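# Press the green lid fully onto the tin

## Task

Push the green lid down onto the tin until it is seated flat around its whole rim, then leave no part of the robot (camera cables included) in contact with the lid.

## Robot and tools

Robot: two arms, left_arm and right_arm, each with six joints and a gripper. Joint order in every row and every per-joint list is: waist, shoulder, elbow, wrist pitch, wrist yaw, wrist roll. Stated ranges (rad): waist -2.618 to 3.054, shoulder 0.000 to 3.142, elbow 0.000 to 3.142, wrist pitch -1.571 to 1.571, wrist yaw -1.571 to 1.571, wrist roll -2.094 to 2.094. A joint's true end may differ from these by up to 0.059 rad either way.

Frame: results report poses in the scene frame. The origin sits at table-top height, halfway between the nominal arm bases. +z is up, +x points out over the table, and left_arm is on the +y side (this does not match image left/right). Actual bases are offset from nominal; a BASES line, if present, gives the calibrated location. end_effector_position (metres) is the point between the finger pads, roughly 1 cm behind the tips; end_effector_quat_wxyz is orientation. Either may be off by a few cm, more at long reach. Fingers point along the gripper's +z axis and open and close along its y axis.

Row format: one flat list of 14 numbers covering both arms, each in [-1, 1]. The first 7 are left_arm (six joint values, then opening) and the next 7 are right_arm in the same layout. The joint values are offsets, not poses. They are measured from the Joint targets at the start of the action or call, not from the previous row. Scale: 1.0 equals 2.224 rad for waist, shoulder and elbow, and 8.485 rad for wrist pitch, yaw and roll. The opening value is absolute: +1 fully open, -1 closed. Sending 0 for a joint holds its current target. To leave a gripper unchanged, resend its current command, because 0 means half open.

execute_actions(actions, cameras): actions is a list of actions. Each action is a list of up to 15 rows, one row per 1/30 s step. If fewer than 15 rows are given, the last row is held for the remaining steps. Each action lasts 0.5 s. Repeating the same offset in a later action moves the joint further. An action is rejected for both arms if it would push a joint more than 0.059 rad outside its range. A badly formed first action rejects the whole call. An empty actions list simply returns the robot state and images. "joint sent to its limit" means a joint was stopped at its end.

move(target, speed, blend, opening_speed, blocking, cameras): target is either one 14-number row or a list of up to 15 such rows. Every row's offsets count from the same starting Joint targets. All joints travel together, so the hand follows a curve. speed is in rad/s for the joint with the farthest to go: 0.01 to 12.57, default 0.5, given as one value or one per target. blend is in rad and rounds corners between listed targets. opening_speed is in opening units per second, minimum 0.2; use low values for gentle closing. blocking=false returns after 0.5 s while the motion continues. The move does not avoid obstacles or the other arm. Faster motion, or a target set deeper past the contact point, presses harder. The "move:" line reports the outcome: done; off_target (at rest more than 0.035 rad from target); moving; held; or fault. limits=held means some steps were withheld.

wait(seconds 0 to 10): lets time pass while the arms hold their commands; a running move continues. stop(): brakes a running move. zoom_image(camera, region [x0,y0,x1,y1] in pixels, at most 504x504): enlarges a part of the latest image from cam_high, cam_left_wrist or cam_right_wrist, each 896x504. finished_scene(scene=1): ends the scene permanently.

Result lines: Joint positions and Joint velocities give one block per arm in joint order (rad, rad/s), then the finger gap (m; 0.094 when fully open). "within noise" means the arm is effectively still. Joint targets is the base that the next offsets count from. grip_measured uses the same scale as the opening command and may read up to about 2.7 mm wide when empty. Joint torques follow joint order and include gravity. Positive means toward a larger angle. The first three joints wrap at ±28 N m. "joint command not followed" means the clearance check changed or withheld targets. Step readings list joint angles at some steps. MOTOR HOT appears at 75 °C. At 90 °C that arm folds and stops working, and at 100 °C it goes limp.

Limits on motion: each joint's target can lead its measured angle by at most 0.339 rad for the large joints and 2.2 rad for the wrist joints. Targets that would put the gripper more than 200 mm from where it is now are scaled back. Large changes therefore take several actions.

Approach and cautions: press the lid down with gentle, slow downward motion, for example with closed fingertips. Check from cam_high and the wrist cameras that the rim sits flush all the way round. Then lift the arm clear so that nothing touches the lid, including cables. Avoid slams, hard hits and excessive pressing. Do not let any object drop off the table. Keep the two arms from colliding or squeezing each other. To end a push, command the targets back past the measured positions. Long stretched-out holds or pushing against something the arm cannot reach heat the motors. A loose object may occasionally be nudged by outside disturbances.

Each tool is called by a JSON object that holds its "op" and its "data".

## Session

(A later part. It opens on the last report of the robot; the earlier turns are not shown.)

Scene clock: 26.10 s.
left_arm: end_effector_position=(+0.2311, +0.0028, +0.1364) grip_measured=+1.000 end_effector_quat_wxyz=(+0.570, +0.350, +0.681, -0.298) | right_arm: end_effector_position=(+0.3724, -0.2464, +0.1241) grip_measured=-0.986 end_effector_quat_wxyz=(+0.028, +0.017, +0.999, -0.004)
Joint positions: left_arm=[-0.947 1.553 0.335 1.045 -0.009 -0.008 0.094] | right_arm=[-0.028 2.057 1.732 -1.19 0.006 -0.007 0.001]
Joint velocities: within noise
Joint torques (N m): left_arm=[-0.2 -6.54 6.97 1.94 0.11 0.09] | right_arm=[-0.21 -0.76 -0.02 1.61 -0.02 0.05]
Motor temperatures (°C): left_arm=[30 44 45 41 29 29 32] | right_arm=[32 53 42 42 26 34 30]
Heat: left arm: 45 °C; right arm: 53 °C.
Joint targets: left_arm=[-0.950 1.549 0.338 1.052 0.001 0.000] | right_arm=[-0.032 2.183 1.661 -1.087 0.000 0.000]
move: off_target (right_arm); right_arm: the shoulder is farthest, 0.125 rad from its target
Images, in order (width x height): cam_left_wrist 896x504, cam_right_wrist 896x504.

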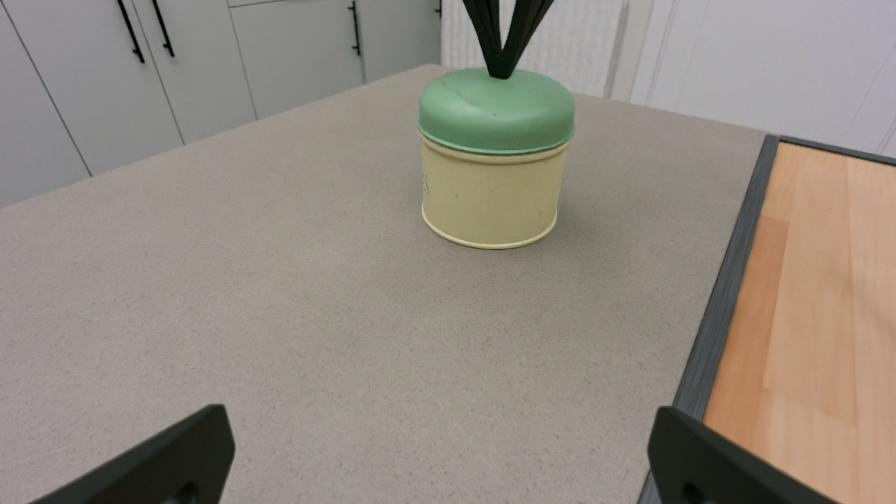

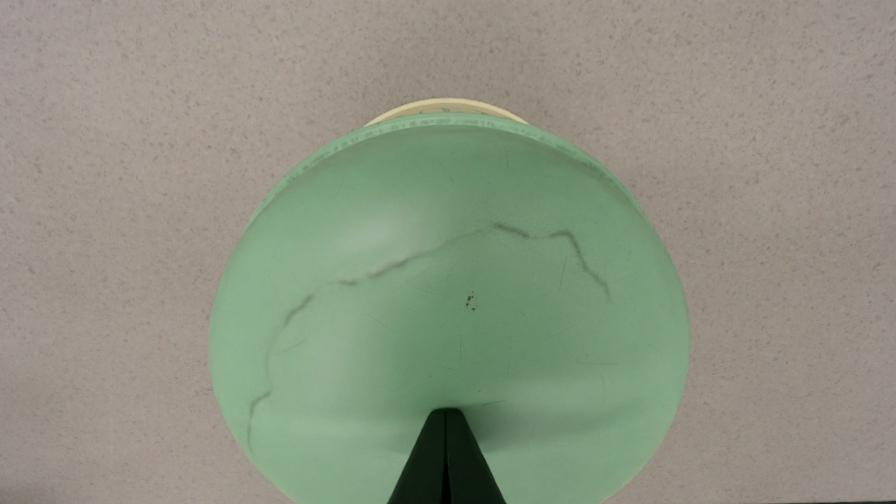

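{"op": "move", "data": {"target": [[0,0,0,0,0,0,1,0,-0.030,0.01,-0.01,0,0,-1],[0,0,0,0,0,0,1,0,-0.05,0.14,-0.046,0,0,-1],[0,0,0,0,0,0,1,0,-0.632,-0.443,0.046,0,0,-1]], "speed": [0.2,0.6,1.0], "blend": [0.02,0.05,0]}}

{"op": "zoom_image", "data": {"camera": "cam_left_wrist", "region": [390, 50, 610, 180]}}

Scene clock: 30.93 s.
left_arm: end_effector_position=(+0.2311, +0.0028, +0.1364) grip_measured=+1.000 end_effector_quat_wxyz=(+0.570, +0.350, +0.681, -0.298) | right_arm: end_effector_position=(+0.2175, -0.2401, +0.2008) grip_measured=-0.986 end_effector_quat_wxyz=(+0.368, +0.017, +0.930, -0.011)
Joint positions: left_arm=[-0.947 1.553 0.335 1.045 -0.009 -0.008 0.094] | right_arm=[-0.028 0.786 0.685 -0.716 0.006 -0.007 0.001]
Joint velocities: within noise
Joint torques (N m): left_arm=[-0.2 -6.53 6.98 1.93 0.11 0.09] | right_arm=[-0.27 -1.16 5.42 1.9 -0.06 0.07]
Motor temperatures (°C): left_arm=[30 45 45 41 29 29 32] | right_arm=[32 52 41 42 26 33 30]
Heat: left arm: 45 °C; right arm: 52 °C.
Joint targets: left_arm=[-0.950 1.549 0.338 1.052 0.001 0.000] | right_arm=[-0.032 0.777 0.675 -0.697 0.000 0.000]
move: done

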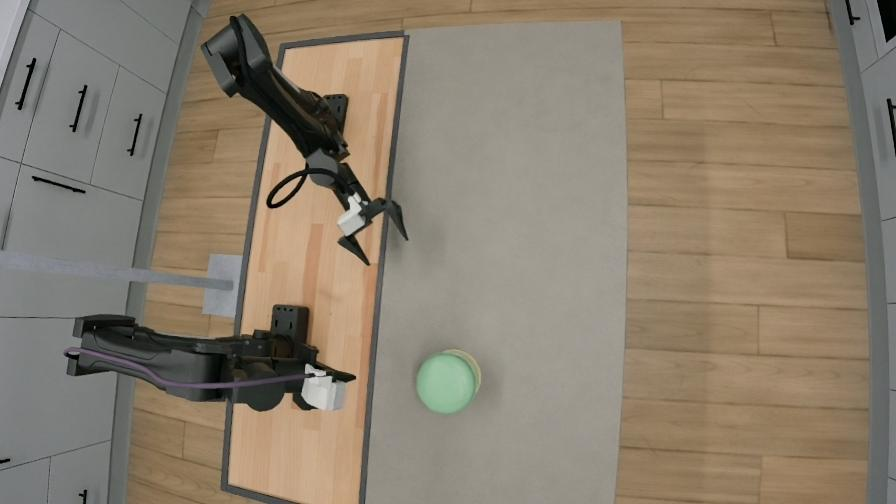

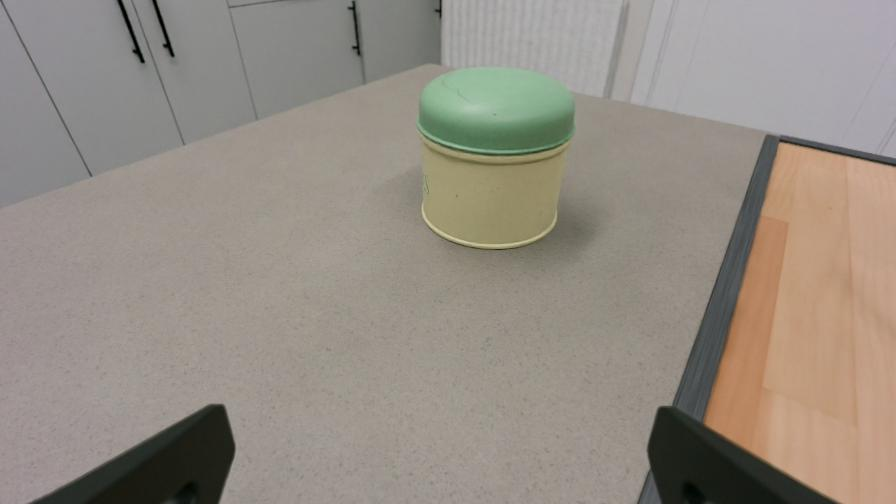

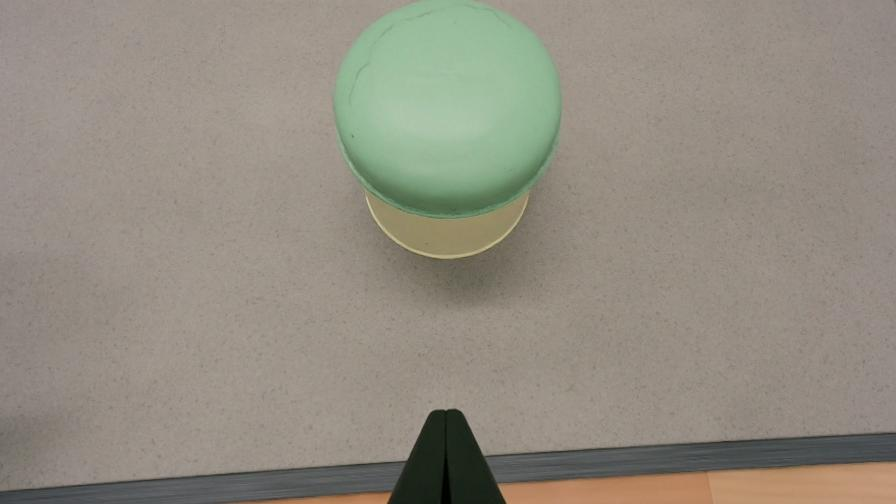

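Scaled by 2.291.

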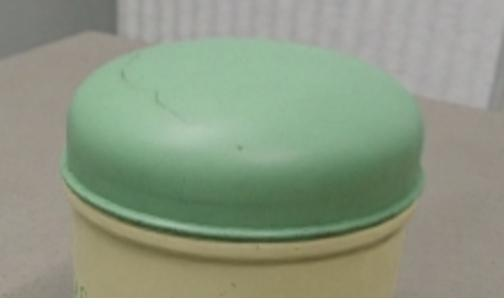

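{"op": "zoom_image", "data": {"camera": "cam_right_wrist", "region": [320, 100, 580, 270]}}

{"op": "zoom_image", "data": {"camera": "cam_left_wrist", "region": [405, 105, 485, 165]}}

{"op": "zoom_image", "data": {"camera": "cam_left_wrist", "region": [510, 105, 590, 165]}}

Scaled by 1.938.

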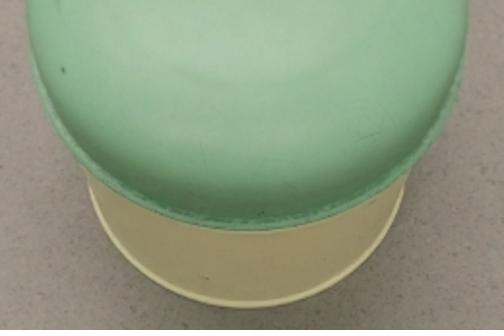

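Scaled by 6.300.

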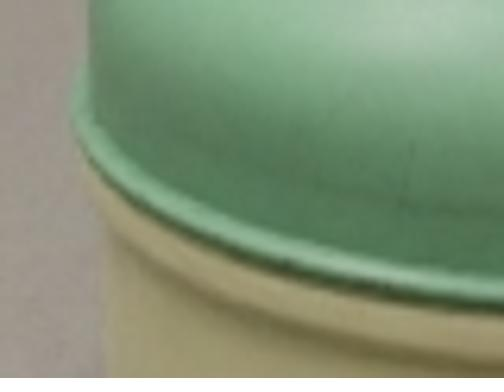

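Scaled by 6.300.

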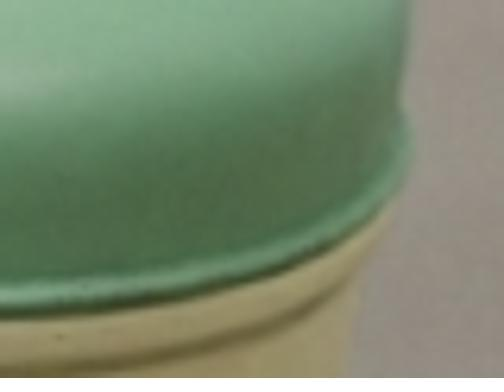

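{"op": "move", "data": {"target": [-0.024,0.297,0.227,0.0255,0,0,-1,0,0,0,0,0,0,-1], "speed": 0.8, "cameras": ["cam_high","cam_left_wrist"]}}

Scene clock: 37.37 s.
left_arm: end_effector_position=(+0.2804, -0.1165, +0.0840) grip_measured=-0.973 end_effector_quat_wxyz=(+0.581, +0.359, +0.655, -0.323) | right_arm: end_effector_position=(+0.2177, -0.2401, +0.2010) grip_measured=-0.986 end_effector_quat_wxyz=(+0.369, +0.017, +0.929, -0.011)
Joint positions: left_arm=[-0.999 2.184 0.82 1.248 -0.009 -0.007 0.001] | right_arm=[-0.028 0.786 0.685 -0.715 0.006 -0.007 0.001]
Joint velocities: within noise
Joint torques (N m): left_arm=[-0.36 -9.83 8.01 2.07 0.11 0.08] | right_arm=[-0.39 -1.21 5.34 1.9 -0.04 0.05]
Motor temperatures (°C): left_arm=[30 45 46 41 29 28 32] | right_arm=[32 51 42 43 26 33 30]
Heat: left arm: 46 °C; right arm: 51 °C.
Joint targets: left_arm=[-1.003 2.210 0.843 1.269 0.001 0.000] | right_arm=[-0.032 0.777 0.675 -0.697 0.000 0.000]
move: done
Images, in order (width x height): cam_high 896x504, cam_left_wrist 896x504.

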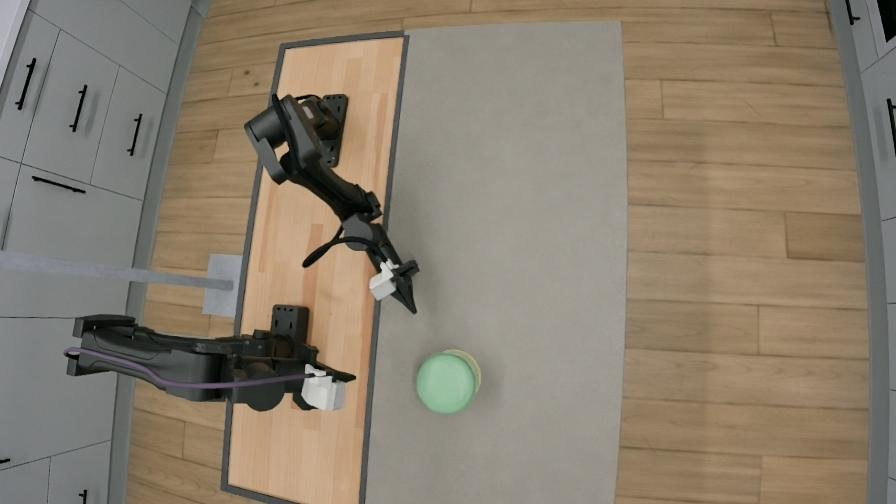

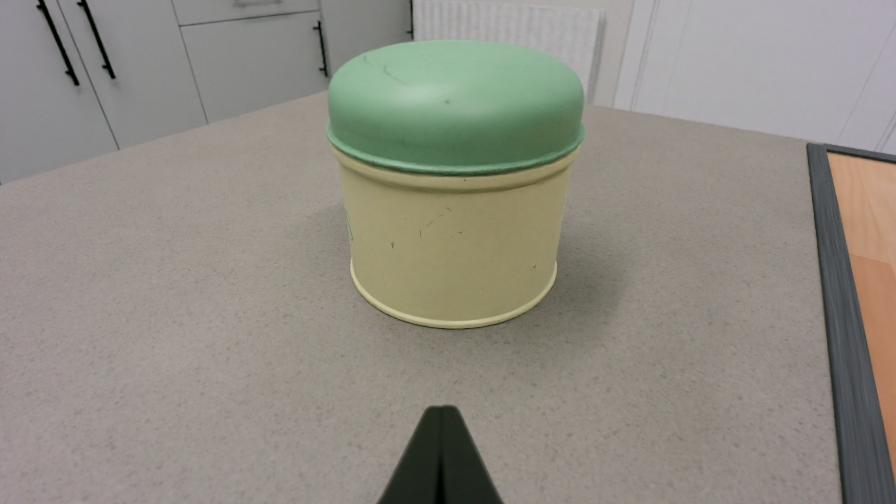

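{"op": "zoom_image", "data": {"camera": "cam_left_wrist", "region": [315, 100, 455, 200]}}

{"op": "zoom_image", "data": {"camera": "cam_left_wrist", "region": [455, 100, 595, 200]}}

Scaled by 3.600.

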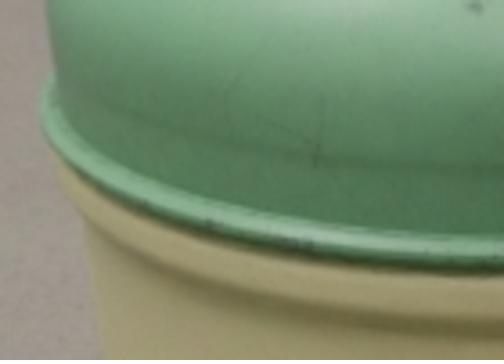

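Scaled by 3.600.

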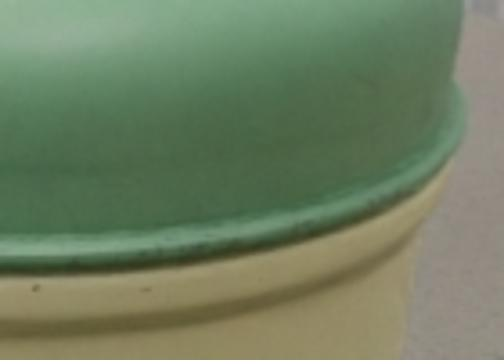

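{"op": "move", "data": {"target": [0,0,0,0,0,0,-1,-0.27,0.24,0.052,0.088,-0.115,0,-1], "speed": 0.9}}

Scene clock: 41.07 s.
left_arm: end_effector_position=(+0.2804, -0.1165, +0.0840) grip_measured=-0.973 end_effector_quat_wxyz=(+0.581, +0.359, +0.655, -0.323) | right_arm: end_effector_position=(+0.3256, -0.3163, +0.2509) grip_measured=-0.986 end_effector_quat_wxyz=(+0.547, +0.023, +0.802, +0.239)
Joint positions: left_arm=[-0.999 2.184 0.82 1.248 -0.009 -0.007 0.001] | right_arm=[-0.63 1.309 0.755 0.03 -0.959 -0.001 0.001]
Joint velocities: within noise
Joint torques (N m): left_arm=[-0.36 -9.83 8.01 2.07 0.11 0.08] | right_arm=[-0.35 -5.2 8.83 1.93 -0.34 0.02]
Motor temperatures (°C): left_arm=[29 45 46 41 29 28 32] | right_arm=[32 50 42 43 26 33 30]
Heat: left arm: 46 °C; right arm: 50 °C.
Joint targets: left_arm=[-1.003 2.210 0.843 1.269 0.001 0.000] | right_arm=[-0.633 1.311 0.791 0.050 -0.976 0.000]
move: done

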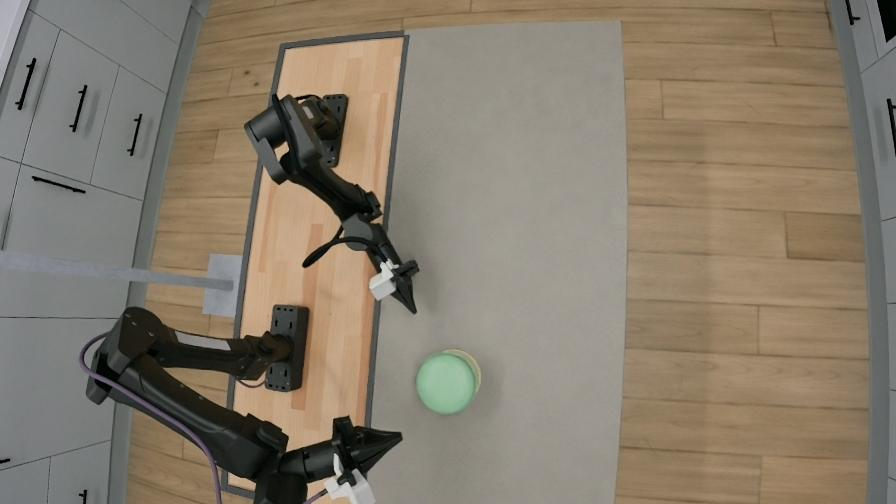

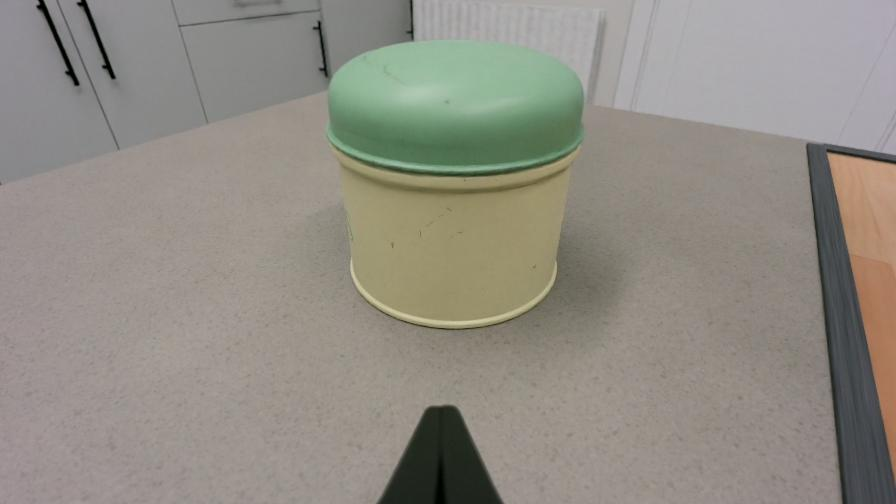

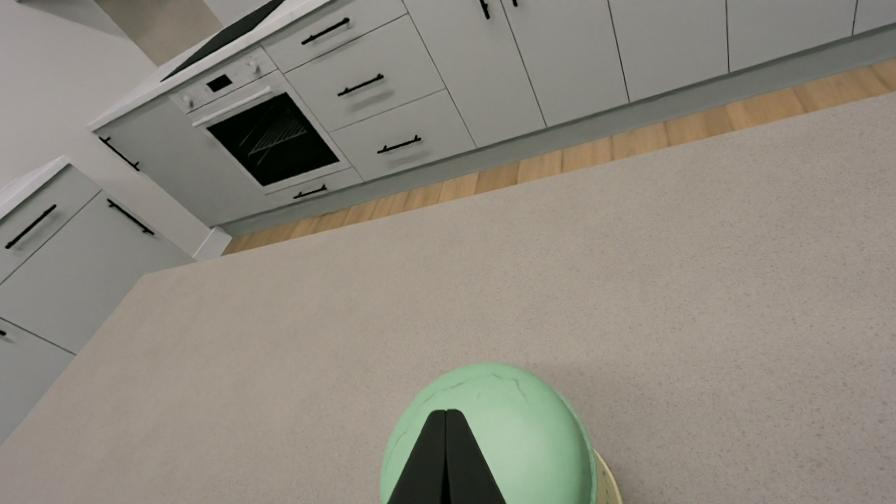

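{"op": "move", "data": {"target": [0,0,0,0,0,0,-1,-0.09,0,-0.08,-0.008,-0.042,0,-1], "speed": 0.7, "cameras": ["cam_high","cam_right_wrist"]}}

Scene clock: 43.13 s.
left_arm: end_effector_position=(+0.2804, -0.1165, +0.0840) grip_measured=-0.973 end_effector_quat_wxyz=(+0.581, +0.359, +0.655, -0.323) | right_arm: end_effector_position=(+0.2722, -0.3138, +0.2314) grip_measured=-0.986 end_effector_quat_wxyz=(+0.531, +0.058, +0.761, +0.368)
Joint positions: left_arm=[-0.999 2.184 0.82 1.248 -0.009 -0.007 0.001] | right_arm=[-0.828 1.309 0.621 -0.009 -1.312 0 0.001]
Joint velocities: within noise
Joint torques (N m): left_arm=[-0.36 -9.84 8.02 2.07 0.11 0.08] | right_arm=[-0.35 -4.55 4.96 1.27 -0.52 -0.03]
Motor temperatures (°C): left_arm=[29 45 47 41 29 28 32] | right_arm=[32 50 42 43 26 33 30]
Heat: left arm: 47 °C; right arm: 50 °C.
Joint targets: left_arm=[-1.003 2.210 0.843 1.269 0.001 0.000] | right_arm=[-0.833 1.311 0.613 -0.018 -1.332 0.000]
move: done
Images, in order (width x height): cam_high 896x504, cam_right_wrist 896x504.

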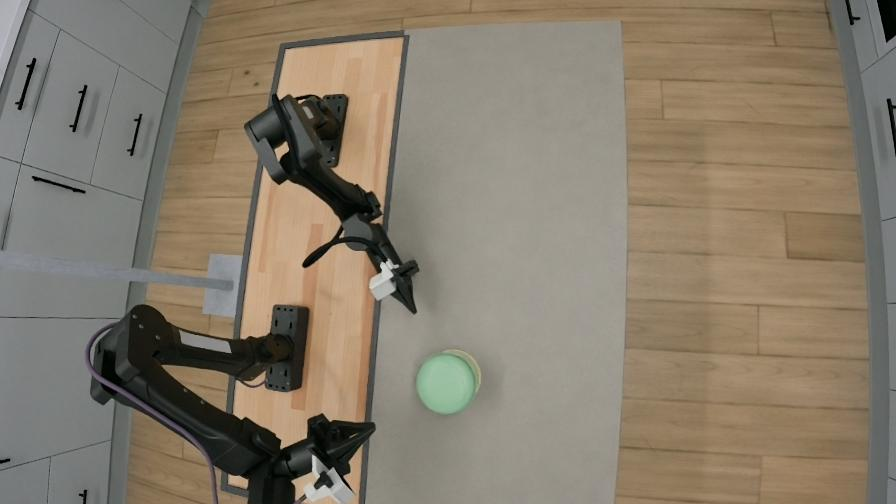

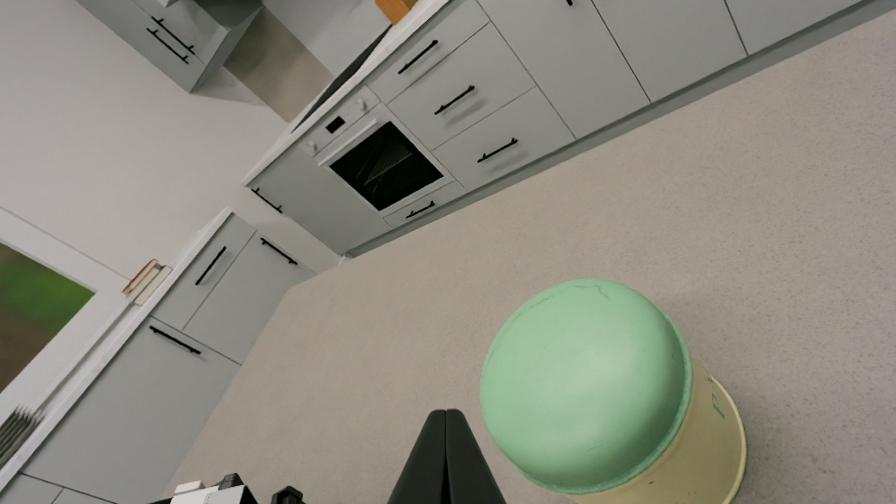

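{"op": "zoom_image", "data": {"camera": "cam_right_wrist", "region": [540, 310, 760, 504]}}

Scaled by 2.291.

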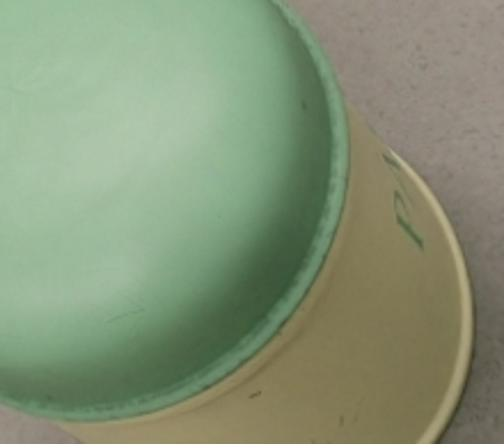

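{"op": "finished_scene", "data": {}}

The scene is finished: the task was done.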